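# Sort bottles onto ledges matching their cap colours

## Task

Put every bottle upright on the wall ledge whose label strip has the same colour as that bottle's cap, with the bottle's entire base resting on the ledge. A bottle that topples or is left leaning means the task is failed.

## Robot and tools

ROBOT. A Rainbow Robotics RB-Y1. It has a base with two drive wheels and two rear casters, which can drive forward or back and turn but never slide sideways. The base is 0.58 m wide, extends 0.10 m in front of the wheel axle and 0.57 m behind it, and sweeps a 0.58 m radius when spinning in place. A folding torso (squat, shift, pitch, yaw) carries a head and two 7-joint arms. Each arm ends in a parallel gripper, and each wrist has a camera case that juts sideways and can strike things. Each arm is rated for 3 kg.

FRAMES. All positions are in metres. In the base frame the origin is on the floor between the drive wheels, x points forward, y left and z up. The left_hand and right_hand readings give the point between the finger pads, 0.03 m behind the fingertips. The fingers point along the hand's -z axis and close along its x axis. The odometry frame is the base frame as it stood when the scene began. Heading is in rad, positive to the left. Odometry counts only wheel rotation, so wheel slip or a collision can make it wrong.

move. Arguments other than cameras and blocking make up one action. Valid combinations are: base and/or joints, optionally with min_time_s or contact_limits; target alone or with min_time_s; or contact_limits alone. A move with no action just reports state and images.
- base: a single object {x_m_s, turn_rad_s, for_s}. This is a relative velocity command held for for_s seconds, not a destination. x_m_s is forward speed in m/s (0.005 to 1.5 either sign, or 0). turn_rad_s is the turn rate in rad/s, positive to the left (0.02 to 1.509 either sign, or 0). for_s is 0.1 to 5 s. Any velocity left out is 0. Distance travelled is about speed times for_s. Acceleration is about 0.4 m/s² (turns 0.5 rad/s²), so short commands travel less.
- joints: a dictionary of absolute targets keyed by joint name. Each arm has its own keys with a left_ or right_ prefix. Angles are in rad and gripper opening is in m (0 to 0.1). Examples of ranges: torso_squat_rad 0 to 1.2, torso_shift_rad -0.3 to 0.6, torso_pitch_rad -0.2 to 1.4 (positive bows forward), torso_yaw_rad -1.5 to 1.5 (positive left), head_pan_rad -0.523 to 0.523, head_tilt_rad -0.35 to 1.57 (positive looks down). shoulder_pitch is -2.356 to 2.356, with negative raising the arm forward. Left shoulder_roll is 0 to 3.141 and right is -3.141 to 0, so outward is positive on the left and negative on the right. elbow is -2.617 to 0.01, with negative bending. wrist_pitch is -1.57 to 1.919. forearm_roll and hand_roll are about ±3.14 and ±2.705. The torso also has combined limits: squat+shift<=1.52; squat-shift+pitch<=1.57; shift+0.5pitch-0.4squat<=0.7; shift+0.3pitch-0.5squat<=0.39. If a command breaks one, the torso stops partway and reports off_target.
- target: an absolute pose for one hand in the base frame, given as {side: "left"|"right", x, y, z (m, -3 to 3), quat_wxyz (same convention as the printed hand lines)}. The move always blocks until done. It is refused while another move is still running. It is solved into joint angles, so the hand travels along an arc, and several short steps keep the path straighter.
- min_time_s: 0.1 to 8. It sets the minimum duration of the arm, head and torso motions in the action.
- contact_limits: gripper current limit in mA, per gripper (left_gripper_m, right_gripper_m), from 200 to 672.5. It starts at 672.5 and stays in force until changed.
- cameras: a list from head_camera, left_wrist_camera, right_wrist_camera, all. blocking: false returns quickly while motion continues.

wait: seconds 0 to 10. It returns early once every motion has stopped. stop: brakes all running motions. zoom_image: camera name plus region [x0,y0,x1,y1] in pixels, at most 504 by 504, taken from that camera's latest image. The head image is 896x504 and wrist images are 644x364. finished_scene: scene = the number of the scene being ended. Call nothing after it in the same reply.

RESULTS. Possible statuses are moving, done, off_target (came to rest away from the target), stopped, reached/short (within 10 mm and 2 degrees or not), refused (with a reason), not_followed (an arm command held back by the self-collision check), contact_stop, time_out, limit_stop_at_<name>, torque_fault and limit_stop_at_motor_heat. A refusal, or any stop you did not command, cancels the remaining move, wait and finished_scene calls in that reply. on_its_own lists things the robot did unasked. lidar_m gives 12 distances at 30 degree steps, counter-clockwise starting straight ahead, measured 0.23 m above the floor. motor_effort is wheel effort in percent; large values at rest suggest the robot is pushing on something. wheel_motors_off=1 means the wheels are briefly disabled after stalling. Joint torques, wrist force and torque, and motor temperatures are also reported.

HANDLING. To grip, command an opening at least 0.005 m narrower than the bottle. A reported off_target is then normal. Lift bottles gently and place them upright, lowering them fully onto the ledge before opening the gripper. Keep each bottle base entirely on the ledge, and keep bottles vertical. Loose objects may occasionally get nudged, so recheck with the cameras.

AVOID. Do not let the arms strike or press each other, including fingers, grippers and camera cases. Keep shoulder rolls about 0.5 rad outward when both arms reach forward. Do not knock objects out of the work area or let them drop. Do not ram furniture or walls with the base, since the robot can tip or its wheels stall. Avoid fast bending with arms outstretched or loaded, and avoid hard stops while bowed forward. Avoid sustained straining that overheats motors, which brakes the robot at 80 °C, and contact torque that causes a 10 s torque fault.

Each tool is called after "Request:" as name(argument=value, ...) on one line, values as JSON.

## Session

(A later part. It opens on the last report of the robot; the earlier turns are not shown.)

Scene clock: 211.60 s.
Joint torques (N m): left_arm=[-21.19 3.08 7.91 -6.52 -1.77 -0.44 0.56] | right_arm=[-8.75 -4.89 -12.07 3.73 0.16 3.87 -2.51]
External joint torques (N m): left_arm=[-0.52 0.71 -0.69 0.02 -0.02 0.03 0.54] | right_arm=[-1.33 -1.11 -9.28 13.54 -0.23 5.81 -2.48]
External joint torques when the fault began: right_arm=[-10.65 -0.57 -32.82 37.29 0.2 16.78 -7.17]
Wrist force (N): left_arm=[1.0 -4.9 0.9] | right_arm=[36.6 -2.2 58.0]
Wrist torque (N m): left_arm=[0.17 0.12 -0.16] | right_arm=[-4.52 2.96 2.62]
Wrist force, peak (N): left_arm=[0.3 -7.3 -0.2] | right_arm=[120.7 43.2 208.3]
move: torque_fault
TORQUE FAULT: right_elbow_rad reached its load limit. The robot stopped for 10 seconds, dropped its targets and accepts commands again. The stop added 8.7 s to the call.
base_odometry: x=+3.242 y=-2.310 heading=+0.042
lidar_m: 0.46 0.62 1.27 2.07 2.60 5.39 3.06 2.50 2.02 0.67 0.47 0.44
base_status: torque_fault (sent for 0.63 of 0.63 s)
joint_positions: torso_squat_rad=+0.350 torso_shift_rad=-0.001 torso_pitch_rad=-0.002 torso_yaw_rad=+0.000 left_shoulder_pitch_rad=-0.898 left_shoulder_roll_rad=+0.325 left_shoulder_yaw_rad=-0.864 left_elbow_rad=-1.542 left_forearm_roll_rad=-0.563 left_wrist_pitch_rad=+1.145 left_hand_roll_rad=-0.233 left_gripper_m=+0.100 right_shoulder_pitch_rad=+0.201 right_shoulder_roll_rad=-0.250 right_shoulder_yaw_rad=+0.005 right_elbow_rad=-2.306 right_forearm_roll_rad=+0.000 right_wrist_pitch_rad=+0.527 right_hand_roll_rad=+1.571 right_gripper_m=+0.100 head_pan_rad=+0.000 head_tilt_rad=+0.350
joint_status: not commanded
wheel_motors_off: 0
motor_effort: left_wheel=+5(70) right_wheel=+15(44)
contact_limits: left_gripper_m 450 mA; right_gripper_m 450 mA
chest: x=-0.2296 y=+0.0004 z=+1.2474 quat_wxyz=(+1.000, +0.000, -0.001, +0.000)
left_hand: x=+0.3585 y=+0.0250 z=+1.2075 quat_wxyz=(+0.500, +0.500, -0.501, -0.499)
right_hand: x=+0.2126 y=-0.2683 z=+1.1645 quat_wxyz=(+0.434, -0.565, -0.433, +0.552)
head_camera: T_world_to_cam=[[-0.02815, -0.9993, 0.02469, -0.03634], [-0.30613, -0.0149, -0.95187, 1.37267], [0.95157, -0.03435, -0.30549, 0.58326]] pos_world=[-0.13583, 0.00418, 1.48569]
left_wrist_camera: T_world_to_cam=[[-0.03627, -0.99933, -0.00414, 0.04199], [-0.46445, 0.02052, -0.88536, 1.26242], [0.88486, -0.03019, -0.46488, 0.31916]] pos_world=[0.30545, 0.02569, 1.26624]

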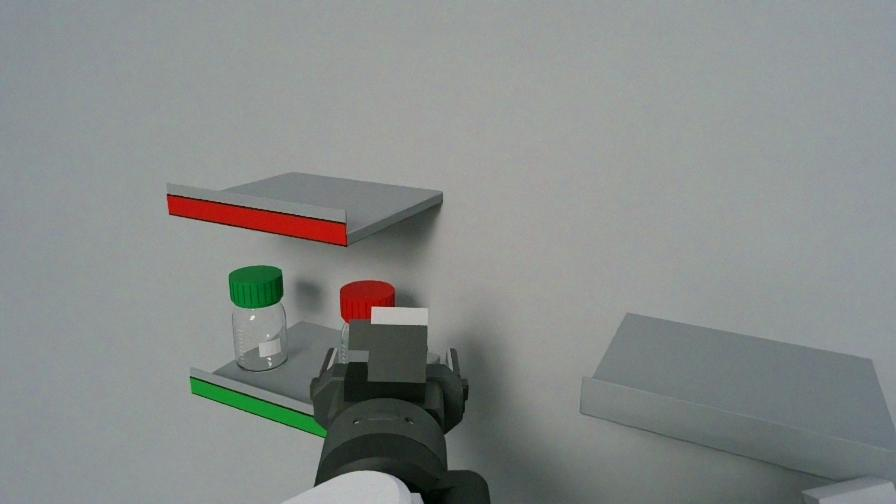

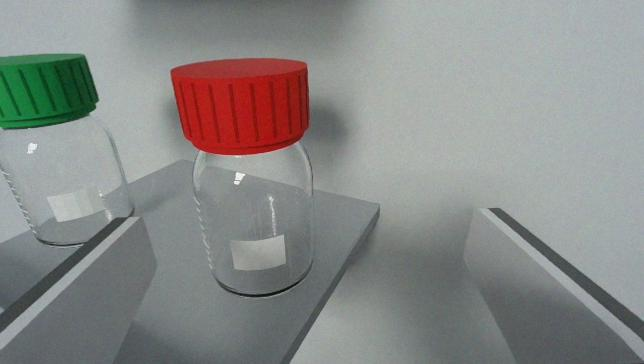

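Request:
move(base={"x_m_s": -0.2, "for_s": 0.7}, cameras=["head_camera", "left_wrist_camera", "right_wrist_camera"])

Scene clock: 213.87 s.
Joint torques (N m): left_arm=[-21.56 3.35 7.56 -6.46 -1.56 -0.46 0.58] | right_arm=[-7.23 -4.83 -2.97 -8.69 0.24 -1.59 -0.08]
External joint torques (N m): left_arm=[-0.92 0.96 -1.04 0.1 0.2 0.01 0.57] | right_arm=[0.16 -1.04 -0.18 1.13 -0.15 0.36 -0.05]
Wrist force (N): left_arm=[1.1 -4.9 0.9] | right_arm=[3.9 4.5 0.2]
Wrist torque (N m): left_arm=[0.18 0.15 -0.16] | right_arm=[-0.29 0.04 -0.02]
Wrist force, peak (N): left_arm=[1.0 -5.4 1.1] | right_arm=[36.2 -3.1 59.0]
move: done
base_odometry: x=+3.102 y=-2.315 heading=+0.041
lidar_m: 0.58 0.79 1.35 2.08 2.99 5.27 2.92 2.40 2.33 0.84 0.59 0.56
base_status: done (sent for 0.7 of 0.7 s)
joint_positions: torso_squat_rad=+0.350 torso_shift_rad=+0.000 torso_pitch_rad=+0.000 torso_yaw_rad=+0.000 left_shoulder_pitch_rad=-0.898 left_shoulder_roll_rad=+0.325 left_shoulder_yaw_rad=-0.864 left_elbow_rad=-1.542 left_forearm_roll_rad=-0.563 left_wrist_pitch_rad=+1.145 left_hand_roll_rad=-0.233 left_gripper_m=+0.100 right_shoulder_pitch_rad=+0.201 right_shoulder_roll_rad=-0.250 right_shoulder_yaw_rad=+0.003 right_elbow_rad=-2.303 right_forearm_roll_rad=+0.000 right_wrist_pitch_rad=+0.528 right_hand_roll_rad=+1.571 right_gripper_m=+0.100 head_pan_rad=+0.000 head_tilt_rad=+0.350
joint_status: not commanded
wheel_motors_off: 0
motor_effort: left_wheel=-3(28) right_wheel=+8(29)
contact_limits: left_gripper_m 450 mA; right_gripper_m 450 mA
chest: x=-0.2282 y=-0.0002 z=+1.2475 quat_wxyz=(+1.000, +0.000, +0.000, +0.000)
left_hand: x=+0.3599 y=+0.0245 z=+1.2064 quat_wxyz=(+0.500, +0.500, -0.500, -0.500)
right_hand: x=+0.2142 y=-0.2702 z=+1.1622 quat_wxyz=(+0.436, -0.564, -0.431, +0.553)
head_camera: T_world_to_cam=[[-0.02797, -0.99932, 0.02386, -0.03583], [-0.30811, -0.01409, -0.95125, 1.37195], [0.95094, -0.03396, -0.30751, 0.5843]] pos_world=[-0.13392, 0.00337, 1.48559]
left_wrist_camera: T_world_to_cam=[[-0.03615, -0.99933, -0.00491, 0.04239], [-0.46629, 0.02122, -0.88438, 1.26154], [0.88389, -0.02968, -0.46675, 0.31999]] pos_world=[0.30694, 0.0251, 1.26524]
right_wrist_camera: T_world_to_cam=[[-0.03391, -0.95422, 0.29719, -0.60076], [-0.4933, -0.24263, -0.83533, 1.03801], [0.8692, -0.17493, -0.46249, 0.37622]] pos_world=[0.16467, -0.25559, 1.21962]

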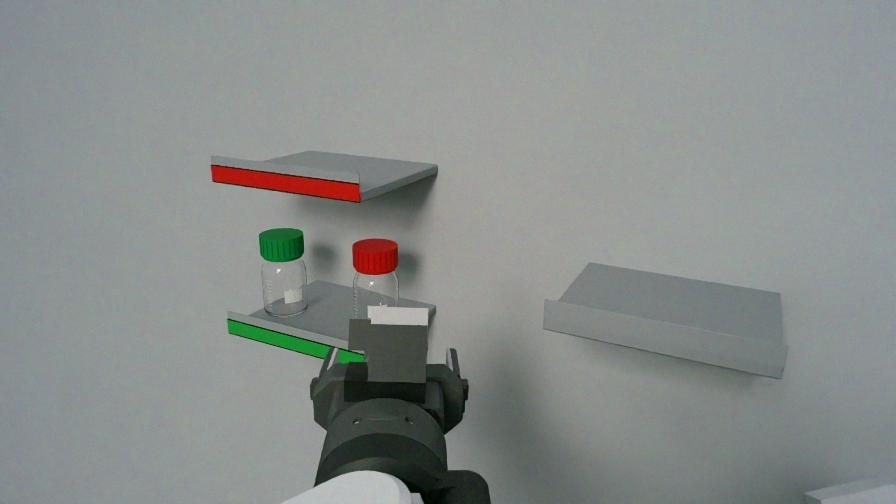

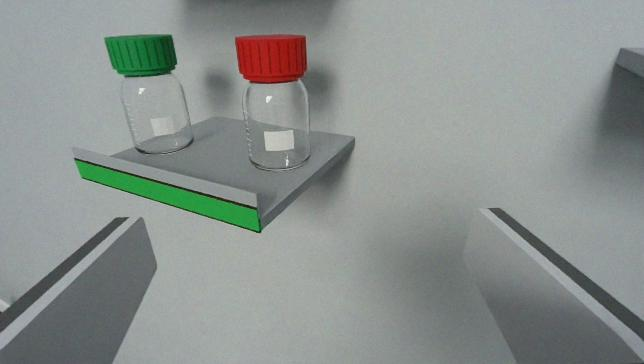

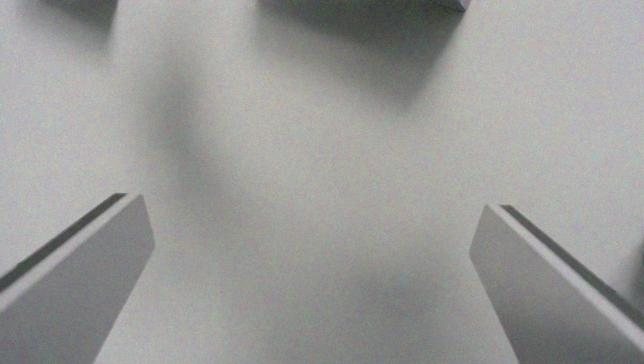

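Request:
move(joints={"right_shoulder_pitch_rad": 0.25, "right_shoulder_roll_rad": -0.12, "right_shoulder_yaw_rad": 0, "right_elbow_rad": -0.3, "right_forearm_roll_rad": 0, "right_wrist_pitch_rad": 0, "right_hand_roll_rad": 0}, min_time_s=2, cameras=[])

Request:
move(target={"side": "left", "x": 0.36, "y": 0.052, "z": 1.206, "quat_wxyz": [0.5, 0.5, -0.5, -0.5]}, min_time_s=0.5, cameras=[])

Request:
move(base={"x_m_s": 0.25, "for_s": 0.5}, cameras=["head_camera", "left_wrist_camera"])

Scene clock: 217.93 s.
Joint torques (N m): left_arm=[-21.28 3.16 7.88 -6.55 -1.73 -0.34 0.6] | right_arm=[3.89 -4.42 -1.41 1.06 0.21 -0.19 0.13]
External joint torques (N m): left_arm=[-0.64 0.77 -0.72 0 0.03 0.13 0.58] | right_arm=[0.31 -0.23 -0.85 0.47 0.21 -0.01 0.13]
Wrist force (N): left_arm=[0.4 -5.1 0.8] | right_arm=[2.4 -0.6 -5.8]
Wrist torque (N m): left_arm=[0.20 0.06 -0.16] | right_arm=[0.11 -0.02 -0.06]
Wrist force, peak (N): left_arm=[0.5 -5.3 1.1] | right_arm=[4.7 5.5 1.7]
move: done
base_odometry: x=+3.102 y=-2.315 heading=+0.041
lidar_m: 0.59 0.79 1.35 2.09 2.99 5.27 2.92 2.41 2.33 0.84 0.59 0.57
base_status: not commanded
joint_positions: torso_squat_rad=+0.350 torso_shift_rad=+0.000 torso_pitch_rad=+0.000 torso_yaw_rad=+0.000 left_shoulder_pitch_rad=-0.898 left_shoulder_roll_rad=+0.325 left_shoulder_yaw_rad=-0.864 left_elbow_rad=-1.542 left_forearm_roll_rad=-0.563 left_wrist_pitch_rad=+1.145 left_hand_roll_rad=-0.233 left_gripper_m=+0.100 right_shoulder_pitch_rad=+0.250 right_shoulder_roll_rad=-0.120 right_shoulder_yaw_rad=+0.000 right_elbow_rad=-0.300 right_forearm_roll_rad=+0.000 right_wrist_pitch_rad=+0.000 right_hand_roll_rad=+0.000 right_gripper_m=+0.100 head_pan_rad=+0.000 head_tilt_rad=+0.350
joint_status: all done
wheel_motors_off: 0
motor_effort: left_wheel=-4(4) right_wheel=+7(8)
contact_limits: left_gripper_m 450 mA; right_gripper_m 450 mA
chest: x=-0.2281 y=-0.0002 z=+1.2475 quat_wxyz=(+1.000, +0.000, +0.000, +0.000)
left_hand: x=+0.3599 y=+0.0245 z=+1.2064 quat_wxyz=(+0.500, +0.500, -0.500, -0.500)
right_hand: x=-0.2681 y=-0.3140 z=+0.5703 quat_wxyz=(+0.997, -0.064, -0.030, -0.026)

Scene clock: 218.77 s.
Joint torques (N m): left_arm=[-20.73 3.87 10.32 -7.42 -1.6 -0.75 -0.08] | right_arm=[3.28 -4.14 -1.49 0.79 -0.02 -0.12 0.32]
External joint torques (N m): left_arm=[-0.28 0.77 1.38 -0.96 0.13 -0.27 -0.09] | right_arm=[-0.29 0.06 -0.92 0.2 -0.03 0.06 0.32]
Wrist force (N): left_arm=[0.7 -5.0 1.1] | right_arm=[2.8 0.0 -5.0]
Wrist torque (N m): left_arm=[0.18 0.09 -0.04] | right_arm=[0.03 0.07 -0.06]
Wrist force, peak (N): left_arm=[0.7 -5.6 0.9] | right_arm=[2.8 -1.3 -5.8]
move: done
base_odometry: x=+3.102 y=-2.315 heading=+0.041
lidar_m: 0.59 0.79 1.35 2.09 3.00 5.28 2.92 2.41 2.33 0.84 0.60 0.56
base_status: not commanded
joint_positions: torso_squat_rad=+0.350 torso_shift_rad=+0.000 torso_pitch_rad=+0.000 torso_yaw_rad=+0.000 left_shoulder_pitch_rad=-0.858 left_shoulder_roll_rad=+0.403 left_shoulder_yaw_rad=-0.846 left_elbow_rad=-1.612 left_forearm_roll_rad=-0.539 left_wrist_pitch_rad=+1.123 left_hand_roll_rad=-0.240 left_gripper_m=+0.100 right_shoulder_pitch_rad=+0.250 right_shoulder_roll_rad=-0.120 right_shoulder_yaw_rad=+0.000 right_elbow_rad=-0.300 right_forearm_roll_rad=+0.000 right_wrist_pitch_rad=+0.000 right_hand_roll_rad=+0.000 right_gripper_m=+0.100 head_pan_rad=+0.000 head_tilt_rad=+0.350
joint_status: all done
wheel_motors_off: 0
motor_effort: left_wheel=-3(4) right_wheel=+8(8)
contact_limits: left_gripper_m 450 mA; right_gripper_m 450 mA
chest: x=-0.2281 y=-0.0002 z=+1.2475 quat_wxyz=(+1.000, +0.000, +0.000, +0.000)
left_hand: x=+0.3600 y=+0.0519 z=+1.2061 quat_wxyz=(+0.500, +0.500, -0.500, -0.500)
left_hand_status: reached (checked arc that bows 2 mm and turns the hand up to 0 deg, planned for 0.5 s): 0 mm and 0.0 deg off.
right_hand: x=-0.2681 y=-0.3140 z=+0.5703 quat_wxyz=(+0.997, -0.064, -0.030, -0.026)

Scene clock: 220.33 s.
Joint torques (N m): left_arm=[-20.95 4.37 9.8 -6.82 -1.68 -0.61 0.05] | right_arm=[4.09 -3.9 -0.69 1.06 -0.01 -0.26 0.21]
External joint torques (N m): left_arm=[-0.5 1.27 0.86 -0.36 0.05 -0.12 0.04] | right_arm=[0.51 0.3 -0.13 0.47 -0.02 -0.08 0.21]
Wrist force (N): left_arm=[0.8 -4.8 1.3] | right_arm=[3.2 -0.9 -5.7]
Wrist torque (N m): left_arm=[0.16 0.11 -0.04] | right_arm=[0.11 0.08 -0.02]
Wrist force, peak (N): left_arm=[1.0 -5.3 0.7] | right_arm=[2.7 -0.9 -6.2]
move: done
base_odometry: x=+3.202 y=-2.311 heading=+0.042
lidar_m: 0.49 0.67 1.29 2.08 2.58 5.36 3.02 2.48 2.19 0.72 0.51 0.48
base_status: done (sent for 0.5 of 0.5 s)
joint_positions: torso_squat_rad=+0.350 torso_shift_rad=+0.000 torso_pitch_rad=+0.000 torso_yaw_rad=+0.000 left_shoulder_pitch_rad=-0.858 left_shoulder_roll_rad=+0.403 left_shoulder_yaw_rad=-0.846 left_elbow_rad=-1.612 left_forearm_roll_rad=-0.539 left_wrist_pitch_rad=+1.123 left_hand_roll_rad=-0.240 left_gripper_m=+0.100 right_shoulder_pitch_rad=+0.250 right_shoulder_roll_rad=-0.120 right_shoulder_yaw_rad=+0.000 right_elbow_rad=-0.300 right_forearm_roll_rad=+0.000 right_wrist_pitch_rad=+0.000 right_hand_roll_rad=+0.000 right_gripper_m=+0.100 head_pan_rad=+0.000 head_tilt_rad=+0.350
joint_status: not commanded
wheel_motors_off: 0
motor_effort: left_wheel=+4(31) right_wheel=-1(23)
contact_limits: left_gripper_m 450 mA; right_gripper_m 450 mA
chest: x=-0.2280 y=-0.0002 z=+1.2475 quat_wxyz=(+1.000, +0.000, +0.000, +0.000)
left_hand: x=+0.3602 y=+0.0519 z=+1.2060 quat_wxyz=(+0.500, +0.500, -0.500, -0.500)
right_hand: x=-0.2680 y=-0.3140 z=+0.5703 quat_wxyz=(+0.997, -0.064, -0.030, -0.026)
head_camera: T_world_to_cam=[[-0.02796, -0.99932, 0.02388, -0.03583], [-0.3085, -0.01409, -0.95112, 1.37171], [0.95081, -0.03396, -0.3079, 0.58454]] pos_world=[-0.13362, 0.00337, 1.48549]
left_wrist_camera: T_world_to_cam=[[-0.03616, -0.99933, -0.00512, 0.06995], [-0.4668, 0.02142, -0.8841, 1.26046], [0.88362, -0.02958, -0.46726, 0.32104]] pos_world=[0.30724, 0.0524, 1.26474]

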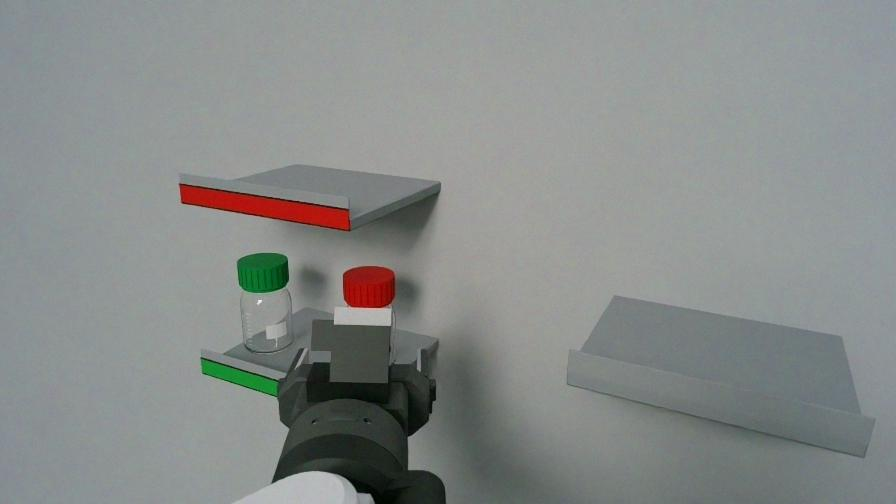

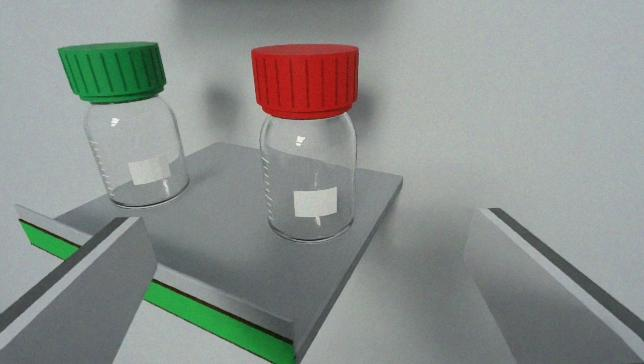

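Request:
move(base={"x_m_s": 0.3, "for_s": 0.5667}, cameras=["left_wrist_camera"])

Request:
move(joints={"left_gripper_m": 0.042}, cameras=["head_camera", "left_wrist_camera"])

Scene clock: 222.57 s.
Joint torques (N m): left_arm=[-20.88 4.25 9.61 -6.86 -1.69 -0.62 -0.11] | right_arm=[4.51 -4.1 -1.74 1.16 0 -0.02 0.21]
External joint torques (N m): left_arm=[-0.43 1.15 0.67 -0.4 0.04 -0.13 -0.12] | right_arm=[0.93 0.09 -1.17 0.56 -0.01 0.16 0.21]
Wrist force (N): left_arm=[0.8 -4.9 0.9] | right_arm=[1.8 -1.6 -6.0]
Wrist torque (N m): left_arm=[0.18 0.09 -0.04] | right_arm=[0.16 -0.07 -0.07]
Wrist force, peak (N): left_arm=[1.2 -5.3 0.9] | right_arm=[3.6 -1.3 -6.2]
move: done
base_odometry: x=+3.330 y=-2.306 heading=+0.041
lidar_m: 0.37 0.51 1.22 2.07 2.62 5.47 3.15 2.55 1.70 0.56 0.39 0.36
base_status: done (sent for 0.57 of 0.57 s)
joint_positions: torso_squat_rad=+0.350 torso_shift_rad=+0.000 torso_pitch_rad=+0.000 torso_yaw_rad=+0.000 left_shoulder_pitch_rad=-0.858 left_shoulder_roll_rad=+0.403 left_shoulder_yaw_rad=-0.846 left_elbow_rad=-1.612 left_forearm_roll_rad=-0.539 left_wrist_pitch_rad=+1.123 left_hand_roll_rad=-0.240 left_gripper_m=+0.100 right_shoulder_pitch_rad=+0.250 right_shoulder_roll_rad=-0.120 right_shoulder_yaw_rad=+0.000 right_elbow_rad=-0.300 right_forearm_roll_rad=+0.000 right_wrist_pitch_rad=+0.000 right_hand_roll_rad=+0.000 right_gripper_m=+0.100 head_pan_rad=+0.000 head_tilt_rad=+0.350
joint_status: not commanded
wheel_motors_off: 0
motor_effort: left_wheel=-5(34) right_wheel=+3(26)
contact_limits: left_gripper_m 450 mA; right_gripper_m 450 mA
chest: x=-0.2280 y=-0.0002 z=+1.2475 quat_wxyz=(+1.000, +0.000, +0.000, +0.000)
left_hand: x=+0.3601 y=+0.0519 z=+1.2060 quat_wxyz=(+0.500, +0.500, -0.500, -0.500)
right_hand: x=-0.2679 y=-0.3140 z=+0.5703 quat_wxyz=(+0.997, -0.064, -0.030, -0.026)
left_wrist_camera: T_world_to_cam=[[-0.03616, -0.99933, -0.00512, 0.06995], [-0.46668, 0.02142, -0.88417, 1.26059], [0.88369, -0.02958, -0.46714, 0.32091]] pos_world=[0.30724, 0.0524, 1.26484]

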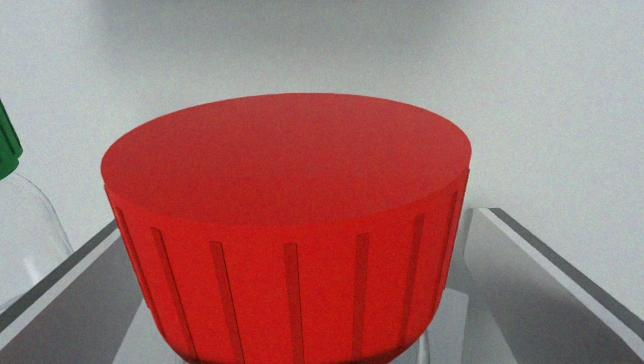

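Scene clock: 223.73 s.
Joint torques (N m): left_arm=[-20.99 4.18 9.8 -6.76 -1.58 -0.64 -0.12] | right_arm=[4.48 -3.89 -0.85 0.85 -0.16 -0.17 0.11]
External joint torques (N m): left_arm=[-0.54 1.07 0.87 -0.3 0.15 -0.16 -0.13] | right_arm=[0.9 0.3 -0.28 0.26 -0.17 0.01 0.11]
Wrist force (N): left_arm=[1.0 -4.3 1.9] | right_arm=[2.6 -1.0 -5.8]
Wrist torque (N m): left_arm=[0.17 0.10 -0.04] | right_arm=[0.13 0.04 -0.05]
Wrist force, peak (N): left_arm=[1.0 -5.2 0.8] | right_arm=[3.6 -0.6 -6.1]
move: off_target
base_odometry: x=+3.330 y=-2.306 heading=+0.041
lidar_m: 0.38 0.50 1.22 2.07 2.62 5.47 3.14 2.55 1.70 0.56 0.39 0.37
base_status: not commanded
joint_positions: torso_squat_rad=+0.350 torso_shift_rad=+0.000 torso_pitch_rad=+0.000 torso_yaw_rad=+0.000 left_shoulder_pitch_rad=-0.858 left_shoulder_roll_rad=+0.403 left_shoulder_yaw_rad=-0.846 left_elbow_rad=-1.612 left_forearm_roll_rad=-0.539 left_wrist_pitch_rad=+1.123 left_hand_roll_rad=-0.240 left_gripper_m=+0.055 right_shoulder_pitch_rad=+0.250 right_shoulder_roll_rad=-0.120 right_shoulder_yaw_rad=+0.000 right_elbow_rad=-0.300 right_forearm_roll_rad=+0.000 right_wrist_pitch_rad=+0.000 right_hand_roll_rad=+0.000 right_gripper_m=+0.100 head_pan_rad=+0.000 head_tilt_rad=+0.350
joint_status: left_gripper_m off_target (ended at +0.055, target +0.042)
wheel_motors_off: 0
motor_effort: left_wheel=-4(5) right_wheel=+3(4)
contact_limits: left_gripper_m 450 mA; right_gripper_m 450 mA
chest: x=-0.2280 y=-0.0002 z=+1.2475 quat_wxyz=(+1.000, +0.000, +0.000, +0.000)
left_hand: x=+0.3601 y=+0.0519 z=+1.2060 quat_wxyz=(+0.500, +0.500, -0.500, -0.500)
right_hand: x=-0.2679 y=-0.3140 z=+0.5703 quat_wxyz=(+0.997, -0.064, -0.030, -0.026)
head_camera: T_world_to_cam=[[-0.02796, -0.99932, 0.02387, -0.03583], [-0.30838, -0.01409, -0.95116, 1.37175], [0.95085, -0.03396, -0.30778, 0.58447]] pos_world=[-0.13372, 0.00337, 1.48549]
left_wrist_camera: T_world_to_cam=[[-0.03616, -0.99933, -0.00513, 0.06996], [-0.46668, 0.02142, -0.88417, 1.26059], [0.88369, -0.02958, -0.46714, 0.32091]] pos_world=[0.30724, 0.0524, 1.26484]

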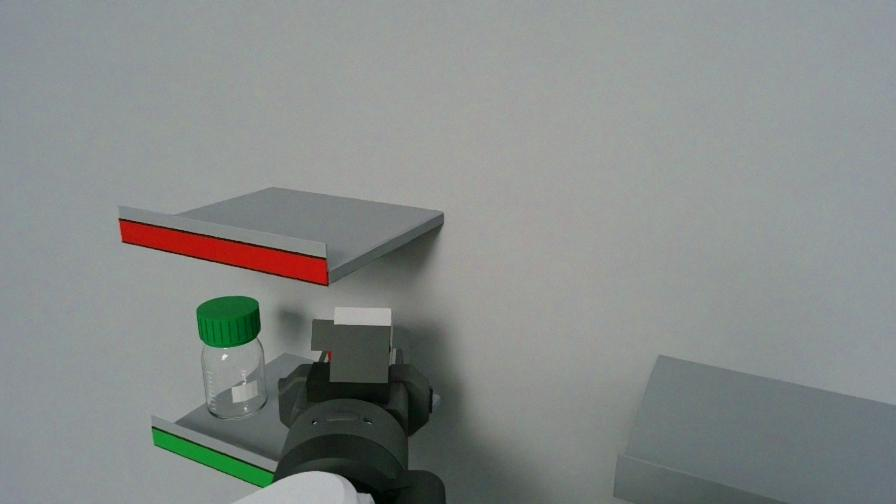

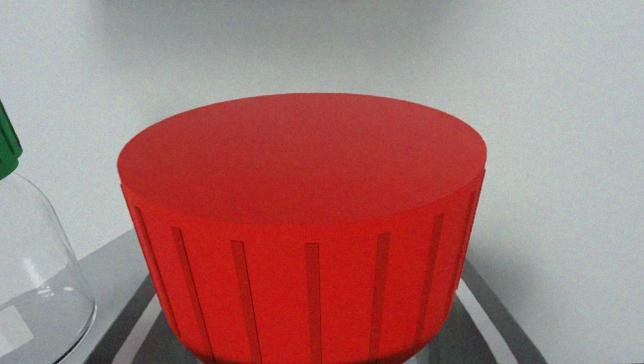

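Request:
move(target={"side": "left", "x": 0.36, "y": 0.052, "z": 1.233, "quat_wxyz": [0.5, 0.5, -0.5, -0.5]}, min_time_s=0.6, cameras=["head_camera", "left_wrist_camera"])

Request:
zoom_image(camera="head_camera", region=[100, 180, 480, 500])

Scene clock: 225.10 s.
Joint torques (N m): left_arm=[-22.69 5.55 10.86 -7.31 -1.87 -0.5 0.02] | right_arm=[4.12 -4.36 -1.25 1.09 -0.06 -0.03 0.24]
External joint torques (N m): left_arm=[-2.05 2.1 1.73 -1.13 -0.14 0.1 0.01] | right_arm=[0.54 -0.16 -0.69 0.49 -0.07 0.15 0.24]
Wrist force (N): left_arm=[0.7 -6.4 0.7] | right_arm=[3.0 -1.2 -5.5]
Wrist torque (N m): left_arm=[0.18 0.10 -0.03] | right_arm=[0.14 0.08 -0.06]
Wrist force, peak (N): left_arm=[1.1 -7.0 1.2] | right_arm=[3.0 -1.3 -6.2]
move: done
base_odometry: x=+3.330 y=-2.306 heading=+0.041
lidar_m: 0.38 0.50 1.23 2.07 2.62 5.47 3.13 2.56 1.70 0.55 0.39 0.37
base_status: not commanded
joint_positions: torso_squat_rad=+0.350 torso_shift_rad=+0.000 torso_pitch_rad=+0.000 torso_yaw_rad=+0.000 left_shoulder_pitch_rad=-0.895 left_shoulder_roll_rad=+0.416 left_shoulder_yaw_rad=-0.817 left_elbow_rad=-1.654 left_forearm_roll_rad=-0.480 left_wrist_pitch_rad=+1.156 left_hand_roll_rad=-0.297 left_gripper_m=+0.055 right_shoulder_pitch_rad=+0.250 right_shoulder_roll_rad=-0.120 right_shoulder_yaw_rad=+0.000 right_elbow_rad=-0.300 right_forearm_roll_rad=+0.000 right_wrist_pitch_rad=+0.000 right_hand_roll_rad=+0.000 right_gripper_m=+0.100 head_pan_rad=+0.000 head_tilt_rad=+0.350
joint_status: all done
wheel_motors_off: 0
motor_effort: left_wheel=-4(5) right_wheel=+3(3)
contact_limits: left_gripper_m 450 mA; right_gripper_m 450 mA
chest: x=-0.2280 y=-0.0002 z=+1.2475 quat_wxyz=(+1.000, +0.000, +0.000, +0.000)
left_hand: x=+0.3596 y=+0.0512 z=+1.2323 quat_wxyz=(+0.498, +0.500, -0.502, -0.500)
left_hand_status: reached (checked arc that bows 2 mm and turns the hand up to 0 deg, planned for 0.6 s): 1 mm and 0.3 deg off.
right_hand: x=-0.2679 y=-0.3140 z=+0.5703 quat_wxyz=(+0.997, -0.064, -0.030, -0.026)
head_camera: T_world_to_cam=[[-0.02796, -0.99932, 0.02387, -0.03583], [-0.30838, -0.01409, -0.95116, 1.37175], [0.95085, -0.03396, -0.30778, 0.58447]] pos_world=[-0.13372, 0.00337, 1.48549]
left_wrist_camera: T_world_to_cam=[[-0.03811, -0.99926, -0.00537, 0.07047], [-0.46324, 0.02243, -0.88595, 1.28442], [0.88541, -0.03127, -0.46375, 0.32892]] pos_world=[0.30645, 0.0519, 1.29085]

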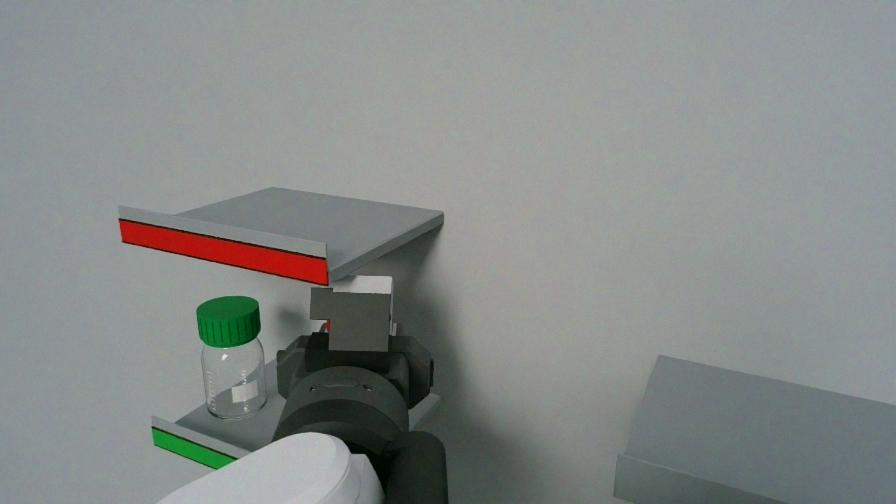

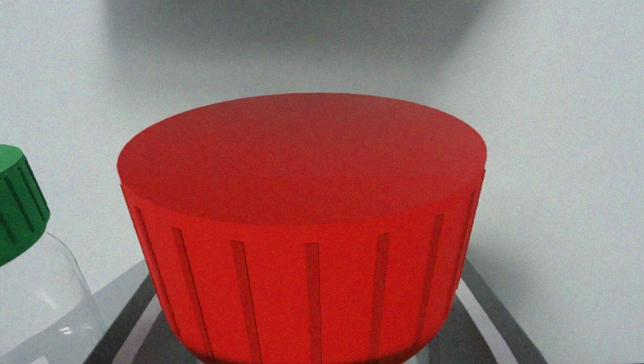

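Scaled by 1.326 from the camera's image (finer frame: 1280x720).

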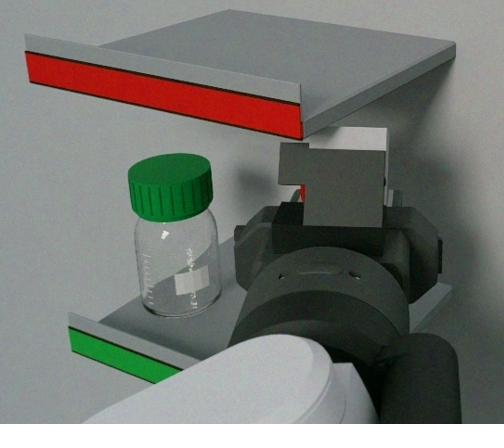

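Request:
move(base={"x_m_s": -0.3, "for_s": 0.7667}, cameras=["left_wrist_camera"])

Request:
move(target={"side": "left", "x": 0.36, "y": 0.10, "z": 1.35, "quat_wxyz": [0.5, 0.5, -0.5, -0.5]}, min_time_s=0.8, cameras=[])

Request:
move(target={"side": "left", "x": 0.36, "y": 0.10, "z": 1.445, "quat_wxyz": [0.5, 0.5, -0.5, -0.5]}, min_time_s=0.8, cameras=["head_camera", "left_wrist_camera"])

Scene clock: 227.97 s.
Joint torques (N m): left_arm=[-22.42 5.07 10.78 -6.76 -1.92 -0.69 0.05] | right_arm=[3.4 -4.46 -1.17 0.81 0.14 -0.11 0.25]
External joint torques (N m): left_arm=[-1.78 1.61 1.66 -0.59 -0.19 -0.09 0.03] | right_arm=[-0.18 -0.27 -0.6 0.22 0.13 0.07 0.25]
Wrist force (N): left_arm=[0.8 -6.2 1.4] | right_arm=[2.3 -0.4 -4.8]
Wrist torque (N m): left_arm=[0.15 0.09 -0.03] | right_arm=[0.01 -0.01 -0.04]
Wrist force, peak (N): left_arm=[0.9 -6.7 1.5] | right_arm=[2.8 -0.6 -6.2]
move: done
base_odometry: x=+3.100 y=-2.315 heading=+0.041
lidar_m: 0.59 0.78 1.35 2.09 2.99 5.26 2.91 2.40 2.33 0.85 0.60 0.57
base_status: done (sent for 0.77 of 0.77 s)
joint_positions: torso_squat_rad=+0.350 torso_shift_rad=+0.000 torso_pitch_rad=+0.000 torso_yaw_rad=+0.000 left_shoulder_pitch_rad=-0.895 left_shoulder_roll_rad=+0.416 left_shoulder_yaw_rad=-0.817 left_elbow_rad=-1.654 left_forearm_roll_rad=-0.480 left_wrist_pitch_rad=+1.156 left_hand_roll_rad=-0.297 left_gripper_m=+0.055 right_shoulder_pitch_rad=+0.250 right_shoulder_roll_rad=-0.120 right_shoulder_yaw_rad=+0.000 right_elbow_rad=-0.300 right_forearm_roll_rad=+0.000 right_wrist_pitch_rad=+0.000 right_hand_roll_rad=+0.000 right_gripper_m=+0.100 head_pan_rad=+0.000 head_tilt_rad=+0.350
joint_status: not commanded
wheel_motors_off: 0
motor_effort: left_wheel=-4(25) right_wheel=+6(28)
contact_limits: left_gripper_m 450 mA; right_gripper_m 450 mA
chest: x=-0.2280 y=-0.0002 z=+1.2475 quat_wxyz=(+1.000, +0.000, +0.000, +0.000)
left_hand: x=+0.3596 y=+0.0512 z=+1.2324 quat_wxyz=(+0.498, +0.501, -0.502, -0.500)
right_hand: x=-0.2681 y=-0.3140 z=+0.5703 quat_wxyz=(+0.997, -0.064, -0.030, -0.026)
left_wrist_camera: T_world_to_cam=[[-0.0382, -0.99926, -0.00533, 0.07045], [-0.46304, 0.02243, -0.88605, 1.28458], [0.88551, -0.03137, -0.46355, 0.32868]] pos_world=[0.30646, 0.0519, 1.29095]

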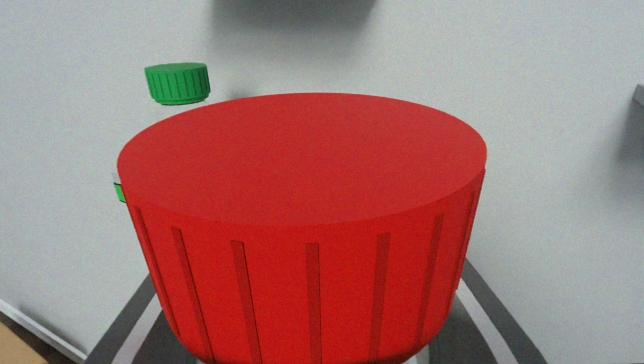

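Scene clock: 229.10 s.
Joint torques (N m): left_arm=[-22.35 7.11 10.18 -4.93 -1.83 -1.13 0.31] | right_arm=[3.33 -4.11 -1.44 0.48 -0.11 -0.23 0.06]
External joint torques (N m): left_arm=[-1.16 1.02 0.5 -0.68 -0.21 -0.09 0.3] | right_arm=[-0.25 0.09 -0.87 -0.11 -0.11 -0.05 0.06]
Wrist force (N): left_arm=[0.8 -6.7 1.0] | right_arm=[2.4 -1.1 -5.1]
Wrist torque (N m): left_arm=[0.18 0.07 -0.02] | right_arm=[0.10 -0.02 -0.02]
Wrist force, peak (N): left_arm=[1.7 -7.7 0.9] | right_arm=[3.8 -1.1 -5.6]
move: done
base_odometry: x=+3.100 y=-2.315 heading=+0.041
lidar_m: 0.59 0.79 1.35 2.09 2.98 5.27 2.91 2.40 2.33 0.84 0.60 0.57
base_status: not commanded
joint_positions: torso_squat_rad=+0.350 torso_shift_rad=+0.000 torso_pitch_rad=+0.000 torso_yaw_rad=+0.000 left_shoulder_pitch_rad=-1.039 left_shoulder_roll_rad=+0.581 left_shoulder_yaw_rad=-0.616 left_elbow_rad=-1.811 left_forearm_roll_rad=-0.140 left_wrist_pitch_rad=+1.252 left_hand_roll_rad=-0.535 left_gripper_m=+0.055 right_shoulder_pitch_rad=+0.250 right_shoulder_roll_rad=-0.120 right_shoulder_yaw_rad=+0.000 right_elbow_rad=-0.300 right_forearm_roll_rad=+0.000 right_wrist_pitch_rad=+0.000 right_hand_roll_rad=+0.000 right_gripper_m=+0.100 head_pan_rad=+0.000 head_tilt_rad=+0.350
joint_status: all done
wheel_motors_off: 0
motor_effort: left_wheel=-4(4) right_wheel=+6(7)
contact_limits: left_gripper_m 450 mA; right_gripper_m 450 mA
chest: x=-0.2280 y=-0.0002 z=+1.2475 quat_wxyz=(+1.000, +0.000, +0.000, +0.000)
left_hand: x=+0.3598 y=+0.0999 z=+1.3501 quat_wxyz=(+0.500, +0.500, -0.501, -0.500)
left_hand_status: reached (checked arc that bows 7 mm and turns the hand up to 2 deg, planned for 0.8 s): 0 mm and 0.1 deg off.
right_hand: x=-0.2681 y=-0.3140 z=+0.5703 quat_wxyz=(+0.997, -0.064, -0.030, -0.026)

Scene clock: 230.23 s.
Joint torques (N m): left_arm=[-23 8.2 9.98 -2.48 -1.73 -1.38 0.17] | right_arm=[3.84 -4.24 -1.57 0.81 -0.1 -0.23 0.27]
External joint torques (N m): left_arm=[-1.16 1.1 0.87 0.53 -0.22 -0.1 0.16] | right_arm=[0.26 -0.05 -1 0.21 -0.1 -0.05 0.27]
Wrist force (N): left_arm=[0.9 -6.4 1.1] | right_arm=[2.3 -0.8 -5.3]
Wrist torque (N m): left_arm=[0.17 0.11 -0.01] | right_arm=[0.14 0.00 -0.05]
Wrist force, peak (N): left_arm=[0.8 -7.0 0.9] | right_arm=[3.2 -0.9 -6.2]
move: done
base_odometry: x=+3.100 y=-2.315 heading=+0.041
lidar_m: 0.58 0.79 1.35 2.09 2.99 5.27 2.92 2.41 2.33 0.85 0.60 0.57
base_status: not commanded
joint_positions: torso_squat_rad=+0.350 torso_shift_rad=+0.000 torso_pitch_rad=+0.000 torso_yaw_rad=+0.000 left_shoulder_pitch_rad=-1.263 left_shoulder_roll_rad=+0.590 left_shoulder_yaw_rad=-0.509 left_elbow_rad=-1.719 left_forearm_roll_rad=+0.053 left_wrist_pitch_rad=+1.334 left_hand_roll_rad=-0.678 left_gripper_m=+0.055 right_shoulder_pitch_rad=+0.250 right_shoulder_roll_rad=-0.120 right_shoulder_yaw_rad=+0.000 right_elbow_rad=-0.300 right_forearm_roll_rad=+0.000 right_wrist_pitch_rad=+0.000 right_hand_roll_rad=+0.000 right_gripper_m=+0.100 head_pan_rad=+0.000 head_tilt_rad=+0.350
joint_status: all done
wheel_motors_off: 0
motor_effort: left_wheel=-4(4) right_wheel=+5(7)
contact_limits: left_gripper_m 450 mA; right_gripper_m 450 mA
chest: x=-0.2280 y=-0.0002 z=+1.2475 quat_wxyz=(+1.000, +0.000, +0.000, +0.000)
left_hand: x=+0.3598 y=+0.0999 z=+1.4451 quat_wxyz=(+0.500, +0.500, -0.500, -0.500)
left_hand_status: reached (checked arc that bows 7 mm and turns the hand up to 1 deg, planned for 0.8 s): 0 mm and 0.0 deg off.
right_hand: x=-0.2681 y=-0.3140 z=+0.5703 quat_wxyz=(+0.997, -0.064, -0.030, -0.026)
head_camera: T_world_to_cam=[[-0.02797, -0.99932, 0.02387, -0.03583], [-0.30829, -0.01409, -0.95119, 1.37181], [0.95088, -0.03396, -0.30769, 0.58434]] pos_world=[-0.13372, 0.00337, 1.48549]
left_wrist_camera: T_world_to_cam=[[-0.0363, -0.99933, -0.00517, 0.11924], [-0.4666, 0.02152, -0.88421, 1.47072], [0.88372, -0.02968, -0.46707, 0.43421]] pos_world=[0.30684, 0.1004, 1.50384]

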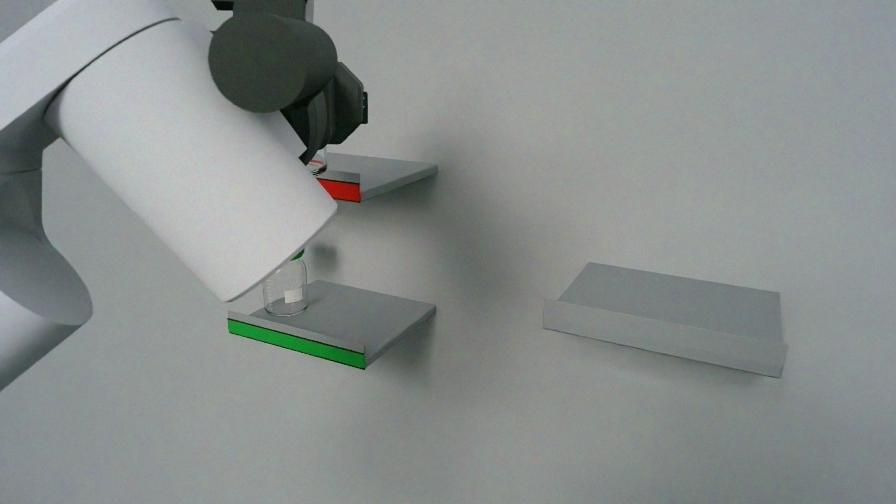

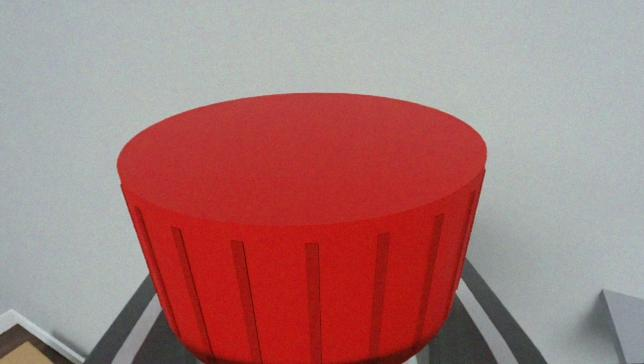

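Request:
move(base={"x_m_s": 0.3, "for_s": 0.8}, cameras=["head_camera", "left_wrist_camera"])

Request:
move(target={"side": "left", "x": 0.36, "y": 0.10, "z": 1.408, "quat_wxyz": [0.5, 0.5, -0.5, -0.5]}, min_time_s=0.7, cameras=["head_camera"])

Scene clock: 233.00 s.
Joint torques (N m): left_arm=[-24.09 8.63 10.16 -3.43 -1.68 -1.57 0.16] | right_arm=[4.03 -3.91 -1.4 1.29 -0.11 -0.03 0.18]
External joint torques (N m): left_arm=[-2.25 1.53 1.05 -0.41 -0.17 -0.29 0.15] | right_arm=[0.45 0.28 -0.84 0.7 -0.12 0.15 0.18]
Wrist force (N): left_arm=[1.0 -6.3 1.2] | right_arm=[2.1 -0.9 -5.0]
Wrist torque (N m): left_arm=[0.17 0.13 -0.03] | right_arm=[0.11 -0.01 0.01]
Wrist force, peak (N): left_arm=[1.0 -6.7 1.3] | right_arm=[4.0 -0.4 -5.9]
move: done
base_odometry: x=+3.340 y=-2.306 heading=+0.040
lidar_m: 0.37 0.50 1.22 2.07 2.63 5.48 3.15 2.56 1.67 0.54 0.38 0.36
base_status: done (sent for 0.8 of 0.8 s)
joint_positions: torso_squat_rad=+0.350 torso_shift_rad=+0.000 torso_pitch_rad=+0.000 torso_yaw_rad=+0.000 left_shoulder_pitch_rad=-1.263 left_shoulder_roll_rad=+0.590 left_shoulder_yaw_rad=-0.509 left_elbow_rad=-1.718 left_forearm_roll_rad=+0.053 left_wrist_pitch_rad=+1.334 left_hand_roll_rad=-0.678 left_gripper_m=+0.055 right_shoulder_pitch_rad=+0.250 right_shoulder_roll_rad=-0.120 right_shoulder_yaw_rad=+0.000 right_elbow_rad=-0.300 right_forearm_roll_rad=+0.000 right_wrist_pitch_rad=+0.000 right_hand_roll_rad=+0.000 right_gripper_m=+0.100 head_pan_rad=+0.000 head_tilt_rad=+0.350
joint_status: not commanded
wheel_motors_off: 0
motor_effort: left_wheel=-6(35) right_wheel=+2(24)
contact_limits: left_gripper_m 450 mA; right_gripper_m 450 mA
chest: x=-0.2280 y=-0.0002 z=+1.2475 quat_wxyz=(+1.000, +0.000, +0.000, +0.000)
left_hand: x=+0.3600 y=+0.0999 z=+1.4448 quat_wxyz=(+0.500, +0.500, -0.500, -0.500)
right_hand: x=-0.2680 y=-0.3140 z=+0.5703 quat_wxyz=(+0.997, -0.064, -0.030, -0.026)
head_camera: T_world_to_cam=[[-0.02796, -0.99932, 0.02388, -0.03583], [-0.3085, -0.01409, -0.95112, 1.37171], [0.95081, -0.03396, -0.3079, 0.58454]] pos_world=[-0.13362, 0.00337, 1.48549]
left_wrist_camera: T_world_to_cam=[[-0.03616, -0.99933, -0.00511, 0.11922], [-0.46688, 0.02142, -0.88406, 1.47051], [0.88358, -0.02958, -0.46734, 0.4344]] pos_world=[0.30704, 0.1005, 1.50364]

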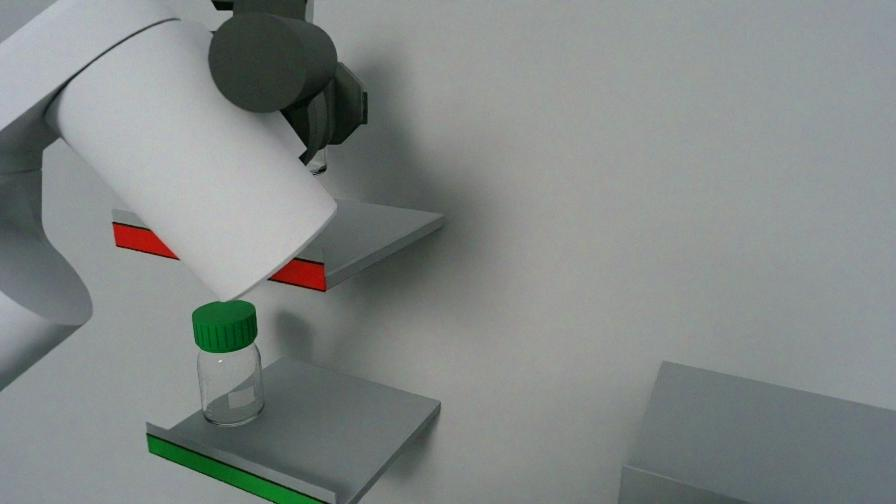

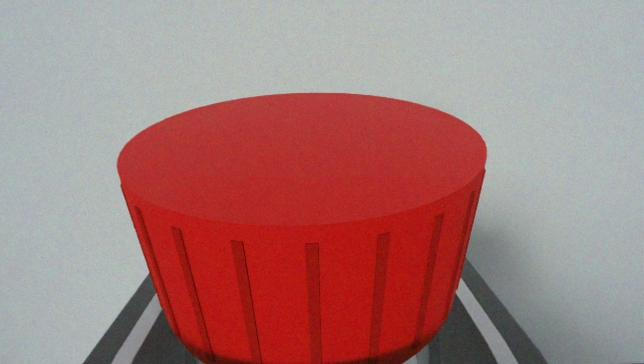

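Scene clock: 234.03 s.
Joint torques (N m): left_arm=[-23.48 6.92 8.21 -4.51 -1.94 -1.62 0.41] | right_arm=[3.82 -4.55 -1.58 1.24 -0.05 -0.12 0.24]
External joint torques (N m): left_arm=[-1.85 0.19 -1.19 -1.07 -0.38 -0.43 0.4] | right_arm=[0.23 -0.36 -1.02 0.64 -0.05 0.06 0.24]
Wrist force (N): left_arm=[0.9 -6.2 1.1] | right_arm=[2.7 -0.6 -5.5]
Wrist torque (N m): left_arm=[0.14 0.12 -0.16] | right_arm=[0.03 -0.01 -0.05]
Wrist force, peak (N): left_arm=[1.0 -7.2 1.2] | right_arm=[3.0 -1.1 -6.0]
move: done
base_odometry: x=+3.340 y=-2.306 heading=+0.040
lidar_m: 0.37 0.50 1.22 2.07 2.62 5.48 3.14 2.56 1.66 0.53 0.38 0.36
base_status: not commanded
joint_positions: torso_squat_rad=+0.350 torso_shift_rad=+0.000 torso_pitch_rad=+0.000 torso_yaw_rad=+0.000 left_shoulder_pitch_rad=-1.172 left_shoulder_roll_rad=+0.588 left_shoulder_yaw_rad=-0.546 left_elbow_rad=-1.769 left_forearm_roll_rad=-0.016 left_wrist_pitch_rad=+1.308 left_hand_roll_rad=-0.625 left_gripper_m=+0.055 right_shoulder_pitch_rad=+0.250 right_shoulder_roll_rad=-0.120 right_shoulder_yaw_rad=+0.000 right_elbow_rad=-0.300 right_forearm_roll_rad=+0.000 right_wrist_pitch_rad=+0.000 right_hand_roll_rad=+0.000 right_gripper_m=+0.100 head_pan_rad=+0.000 head_tilt_rad=+0.350
joint_status: all done
wheel_motors_off: 0
motor_effort: left_wheel=-6(7) right_wheel=+1(3)
contact_limits: left_gripper_m 450 mA; right_gripper_m 450 mA
chest: x=-0.2280 y=-0.0002 z=+1.2475 quat_wxyz=(+1.000, +0.000, +0.000, +0.000)
left_hand: x=+0.3601 y=+0.1002 z=+1.4082 quat_wxyz=(+0.500, +0.500, -0.500, -0.500)
left_hand_status: reached (checked arc that bows 2 mm and turns the hand up to 0 deg, planned for 0.7 s): 0 mm and 0.0 deg off.
right_hand: x=-0.2680 y=-0.3140 z=+0.5703 quat_wxyz=(+0.997, -0.064, -0.030, -0.026)
head_camera: T_world_to_cam=[[-0.02796, -0.99932, 0.02388, -0.03583], [-0.3085, -0.01409, -0.95112, 1.37171], [0.95081, -0.03396, -0.3079, 0.58454]] pos_world=[-0.13362, 0.00337, 1.48549]

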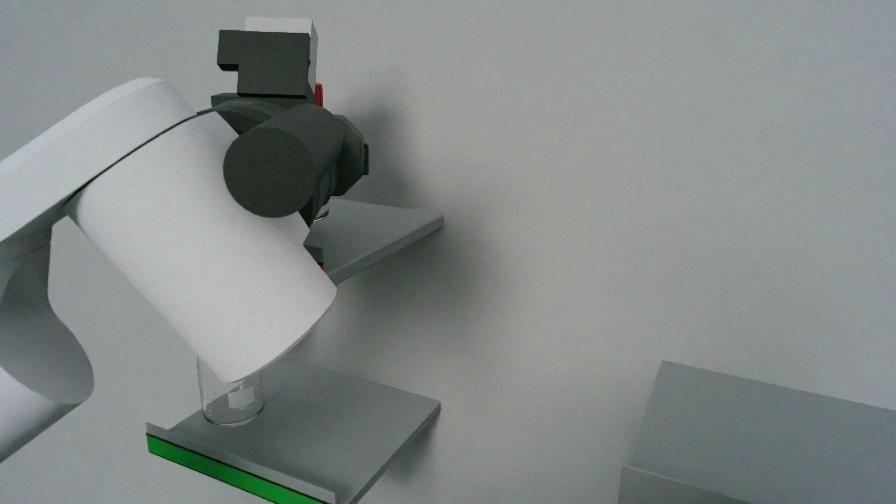

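Request:
move(target={"side": "left", "x": 0.36, "y": 0.10, "z": 1.397, "quat_wxyz": [0.5, 0.5, -0.5, -0.5]}, min_time_s=0.5, cameras=[])

Scene clock: 235.13 s.
Joint torques (N m): left_arm=[-18.54 5.47 4.71 -3.6 0.01 -0.82 0.72] | right_arm=[3.71 -4.34 -1.02 0.94 -0.03 -0.06 0.12]
External joint torques (N m): left_arm=[3.01 -1.14 -4.75 -0.03 1.58 0.35 0.71] | right_arm=[0.13 -0.15 -0.46 0.35 -0.04 0.12 0.12]
Wrist force (N): left_arm=[-2.4 3.0 1.6] | right_arm=[2.5 -0.9 -5.7]
Wrist torque (N m): left_arm=[0.12 0.11 -0.50] | right_arm=[0.11 -0.03 0.01]
Wrist force, peak (N): left_arm=[0.9 -6.7 1.1] | right_arm=[2.6 -1.1 -5.9]
move: done
base_odometry: x=+3.340 y=-2.306 heading=+0.040
lidar_m: 0.37 0.50 1.22 2.07 2.62 5.48 3.15 2.55 1.67 0.54 0.38 0.36
base_status: not commanded
joint_positions: torso_squat_rad=+0.350 torso_shift_rad=+0.000 torso_pitch_rad=+0.000 torso_yaw_rad=+0.000 left_shoulder_pitch_rad=-1.147 left_shoulder_roll_rad=+0.587 left_shoulder_yaw_rad=-0.557 left_elbow_rad=-1.781 left_forearm_roll_rad=-0.037 left_wrist_pitch_rad=+1.299 left_hand_roll_rad=-0.611 left_gripper_m=+0.055 right_shoulder_pitch_rad=+0.250 right_shoulder_roll_rad=-0.120 right_shoulder_yaw_rad=+0.000 right_elbow_rad=-0.300 right_forearm_roll_rad=+0.000 right_wrist_pitch_rad=+0.000 right_hand_roll_rad=+0.000 right_gripper_m=+0.100 head_pan_rad=+0.000 head_tilt_rad=+0.350
joint_status: all done
wheel_motors_off: 0
motor_effort: left_wheel=-7(7) right_wheel=+1(3)
contact_limits: left_gripper_m 450 mA; right_gripper_m 450 mA
chest: x=-0.2280 y=-0.0002 z=+1.2475 quat_wxyz=(+1.000, +0.000, +0.000, +0.000)
left_hand: x=+0.3598 y=+0.1003 z=+1.3984 quat_wxyz=(+0.500, +0.500, -0.500, -0.499)
left_hand_status: reached (checked arc that bows 1 mm and turns the hand up to 0 deg, planned for 0.5 s): 1 mm and 0.1 deg off.
right_hand: x=-0.2680 y=-0.3140 z=+0.5703 quat_wxyz=(+0.997, -0.064, -0.030, -0.026)

Request:
move(joints={"left_gripper_m": 0.1}, cameras=["left_wrist_camera"])

Request:
move(base={"x_m_s": -0.4, "for_s": 0.9333}, cameras=["head_camera", "left_wrist_camera"])

Scene clock: 236.43 s.
Joint torques (N m): left_arm=[-21.58 6.51 7.16 -3.59 -1.33 -1.01 0.59] | right_arm=[4.11 -4 -1.08 0.8 -0.21 -0.09 0.26]
External joint torques (N m): left_arm=[-0.03 -0.1 -2.3 -0.02 0.24 0.16 0.57] | right_arm=[0.53 0.2 -0.51 0.21 -0.22 0.09 0.26]
Wrist force (N): left_arm=[0.6 -5.0 1.0] | right_arm=[2.8 -0.8 -5.2]
Wrist torque (N m): left_arm=[0.19 0.08 -0.16] | right_arm=[0.05 0.06 -0.01]
Wrist force, peak (N): left_arm=[1.1 -5.5 1.2] | right_arm=[3.0 -0.6 -6.2]
move: done
base_odometry: x=+3.340 y=-2.306 heading=+0.040
lidar_m: 0.38 0.50 1.22 2.07 2.62 5.48 3.15 2.56 1.66 0.54 0.38 0.36
base_status: not commanded
joint_positions: torso_squat_rad=+0.350 torso_shift_rad=+0.000 torso_pitch_rad=+0.000 torso_yaw_rad=+0.000 left_shoulder_pitch_rad=-1.147 left_shoulder_roll_rad=+0.587 left_shoulder_yaw_rad=-0.557 left_elbow_rad=-1.781 left_forearm_roll_rad=-0.037 left_wrist_pitch_rad=+1.299 left_hand_roll_rad=-0.611 left_gripper_m=+0.100 right_shoulder_pitch_rad=+0.250 right_shoulder_roll_rad=-0.120 right_shoulder_yaw_rad=+0.000 right_elbow_rad=-0.300 right_forearm_roll_rad=+0.000 right_wrist_pitch_rad=+0.000 right_hand_roll_rad=+0.000 right_gripper_m=+0.100 head_pan_rad=+0.000 head_tilt_rad=+0.350
joint_status: all done
wheel_motors_off: 0
motor_effort: left_wheel=-6(7) right_wheel=+1(2)
contact_limits: left_gripper_m 450 mA; right_gripper_m 450 mA
chest: x=-0.2280 y=-0.0002 z=+1.2475 quat_wxyz=(+1.000, +0.000, +0.000, +0.000)
left_hand: x=+0.3599 y=+0.1001 z=+1.3978 quat_wxyz=(+0.500, +0.500, -0.500, -0.500)
right_hand: x=-0.2680 y=-0.3140 z=+0.5703 quat_wxyz=(+0.997, -0.064, -0.030, -0.026)
left_wrist_camera: T_world_to_cam=[[-0.03611, -0.99934, -0.00482, 0.11873], [-0.46649, 0.02112, -0.88427, 1.42904], [0.88379, -0.02968, -0.46695, 0.41185]] pos_world=[0.30694, 0.1007, 1.45654]

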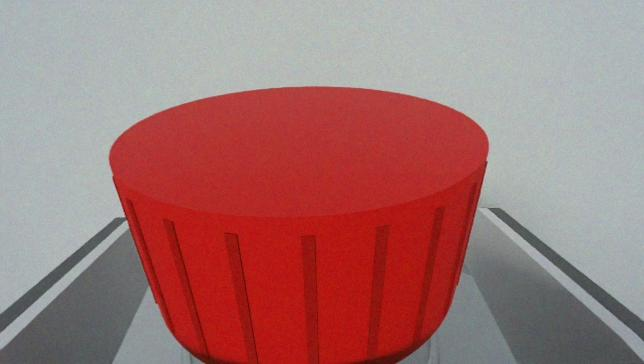

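Scene clock: 238.77 s.
Joint torques (N m): left_arm=[-22.36 6.5 7.8 -3.38 -1.52 -1.02 0.46] | right_arm=[3.32 -3.86 -1.22 0.82 -0.21 -0.21 0.23]
External joint torques (N m): left_arm=[-0.8 -0.11 -1.66 0.2 0.05 0.15 0.44] | right_arm=[-0.26 0.33 -0.66 0.22 -0.22 -0.03 0.23]
Wrist force (N): left_arm=[1.0 -4.8 1.4] | right_arm=[3.0 -0.8 -5.0]
Wrist torque (N m): left_arm=[0.15 0.12 -0.14] | right_arm=[0.11 0.12 -0.02]
Wrist force, peak (N): left_arm=[1.0 -5.4 0.4] | right_arm=[3.0 -1.2 -6.3]
move: done
base_odometry: x=+2.992 y=-2.320 heading=+0.040
lidar_m: 0.69 0.91 1.41 2.10 2.95 5.18 2.81 2.38 2.28 0.99 0.70 0.66
base_status: done (sent for 0.93 of 0.93 s)
joint_positions: torso_squat_rad=+0.350 torso_shift_rad=+0.000 torso_pitch_rad=+0.000 torso_yaw_rad=+0.000 left_shoulder_pitch_rad=-1.146 left_shoulder_roll_rad=+0.587 left_shoulder_yaw_rad=-0.558 left_elbow_rad=-1.781 left_forearm_roll_rad=-0.037 left_wrist_pitch_rad=+1.299 left_hand_roll_rad=-0.611 left_gripper_m=+0.100 right_shoulder_pitch_rad=+0.250 right_shoulder_roll_rad=-0.120 right_shoulder_yaw_rad=+0.000 right_elbow_rad=-0.300 right_forearm_roll_rad=+0.000 right_wrist_pitch_rad=+0.000 right_hand_roll_rad=+0.000 right_gripper_m=+0.100 head_pan_rad=+0.000 head_tilt_rad=+0.350
joint_status: not commanded
wheel_motors_off: 0
motor_effort: left_wheel=-4(28) right_wheel=+6(28)
contact_limits: left_gripper_m 450 mA; right_gripper_m 450 mA
chest: x=-0.2281 y=-0.0002 z=+1.2475 quat_wxyz=(+1.000, +0.000, +0.000, +0.000)
left_hand: x=+0.3598 y=+0.1001 z=+1.3977 quat_wxyz=(+0.500, +0.500, -0.500, -0.500)
right_hand: x=-0.2681 y=-0.3140 z=+0.5703 quat_wxyz=(+0.997, -0.064, -0.030, -0.026)
head_camera: T_world_to_cam=[[-0.02797, -0.99932, 0.02387, -0.03583], [-0.3082, -0.01409, -0.95122, 1.37193], [0.95091, -0.03396, -0.3076, 0.58433]] pos_world=[-0.13382, 0.00337, 1.48559]
left_wrist_camera: T_world_to_cam=[[-0.03616, -0.99933, -0.0049, 0.11886], [-0.46661, 0.02122, -0.88421, 1.42884], [0.88372, -0.02968, -0.46707, 0.41208]] pos_world=[0.30684, 0.1007, 1.45644]

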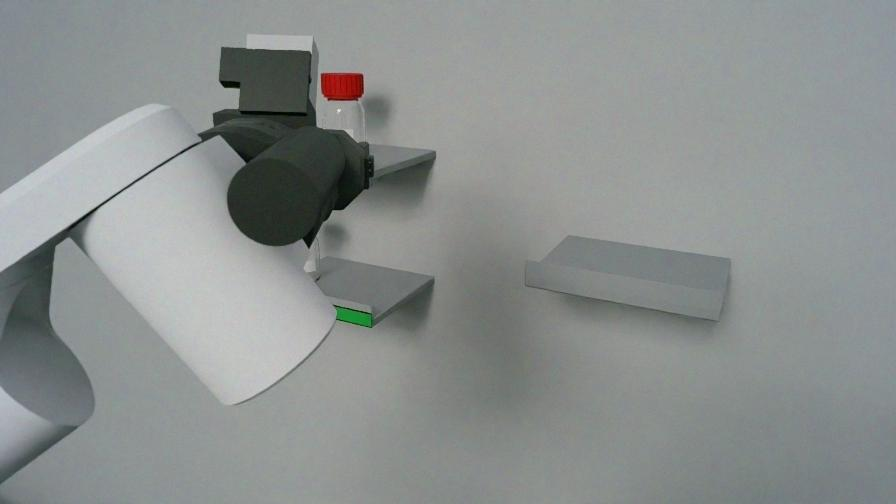

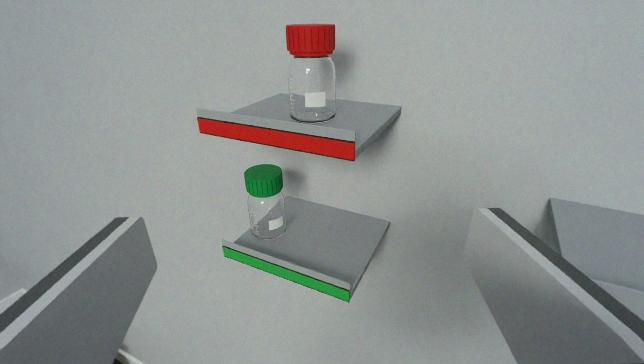

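Request:
finished_scene(scene=1)

The scene is finished: the task was done.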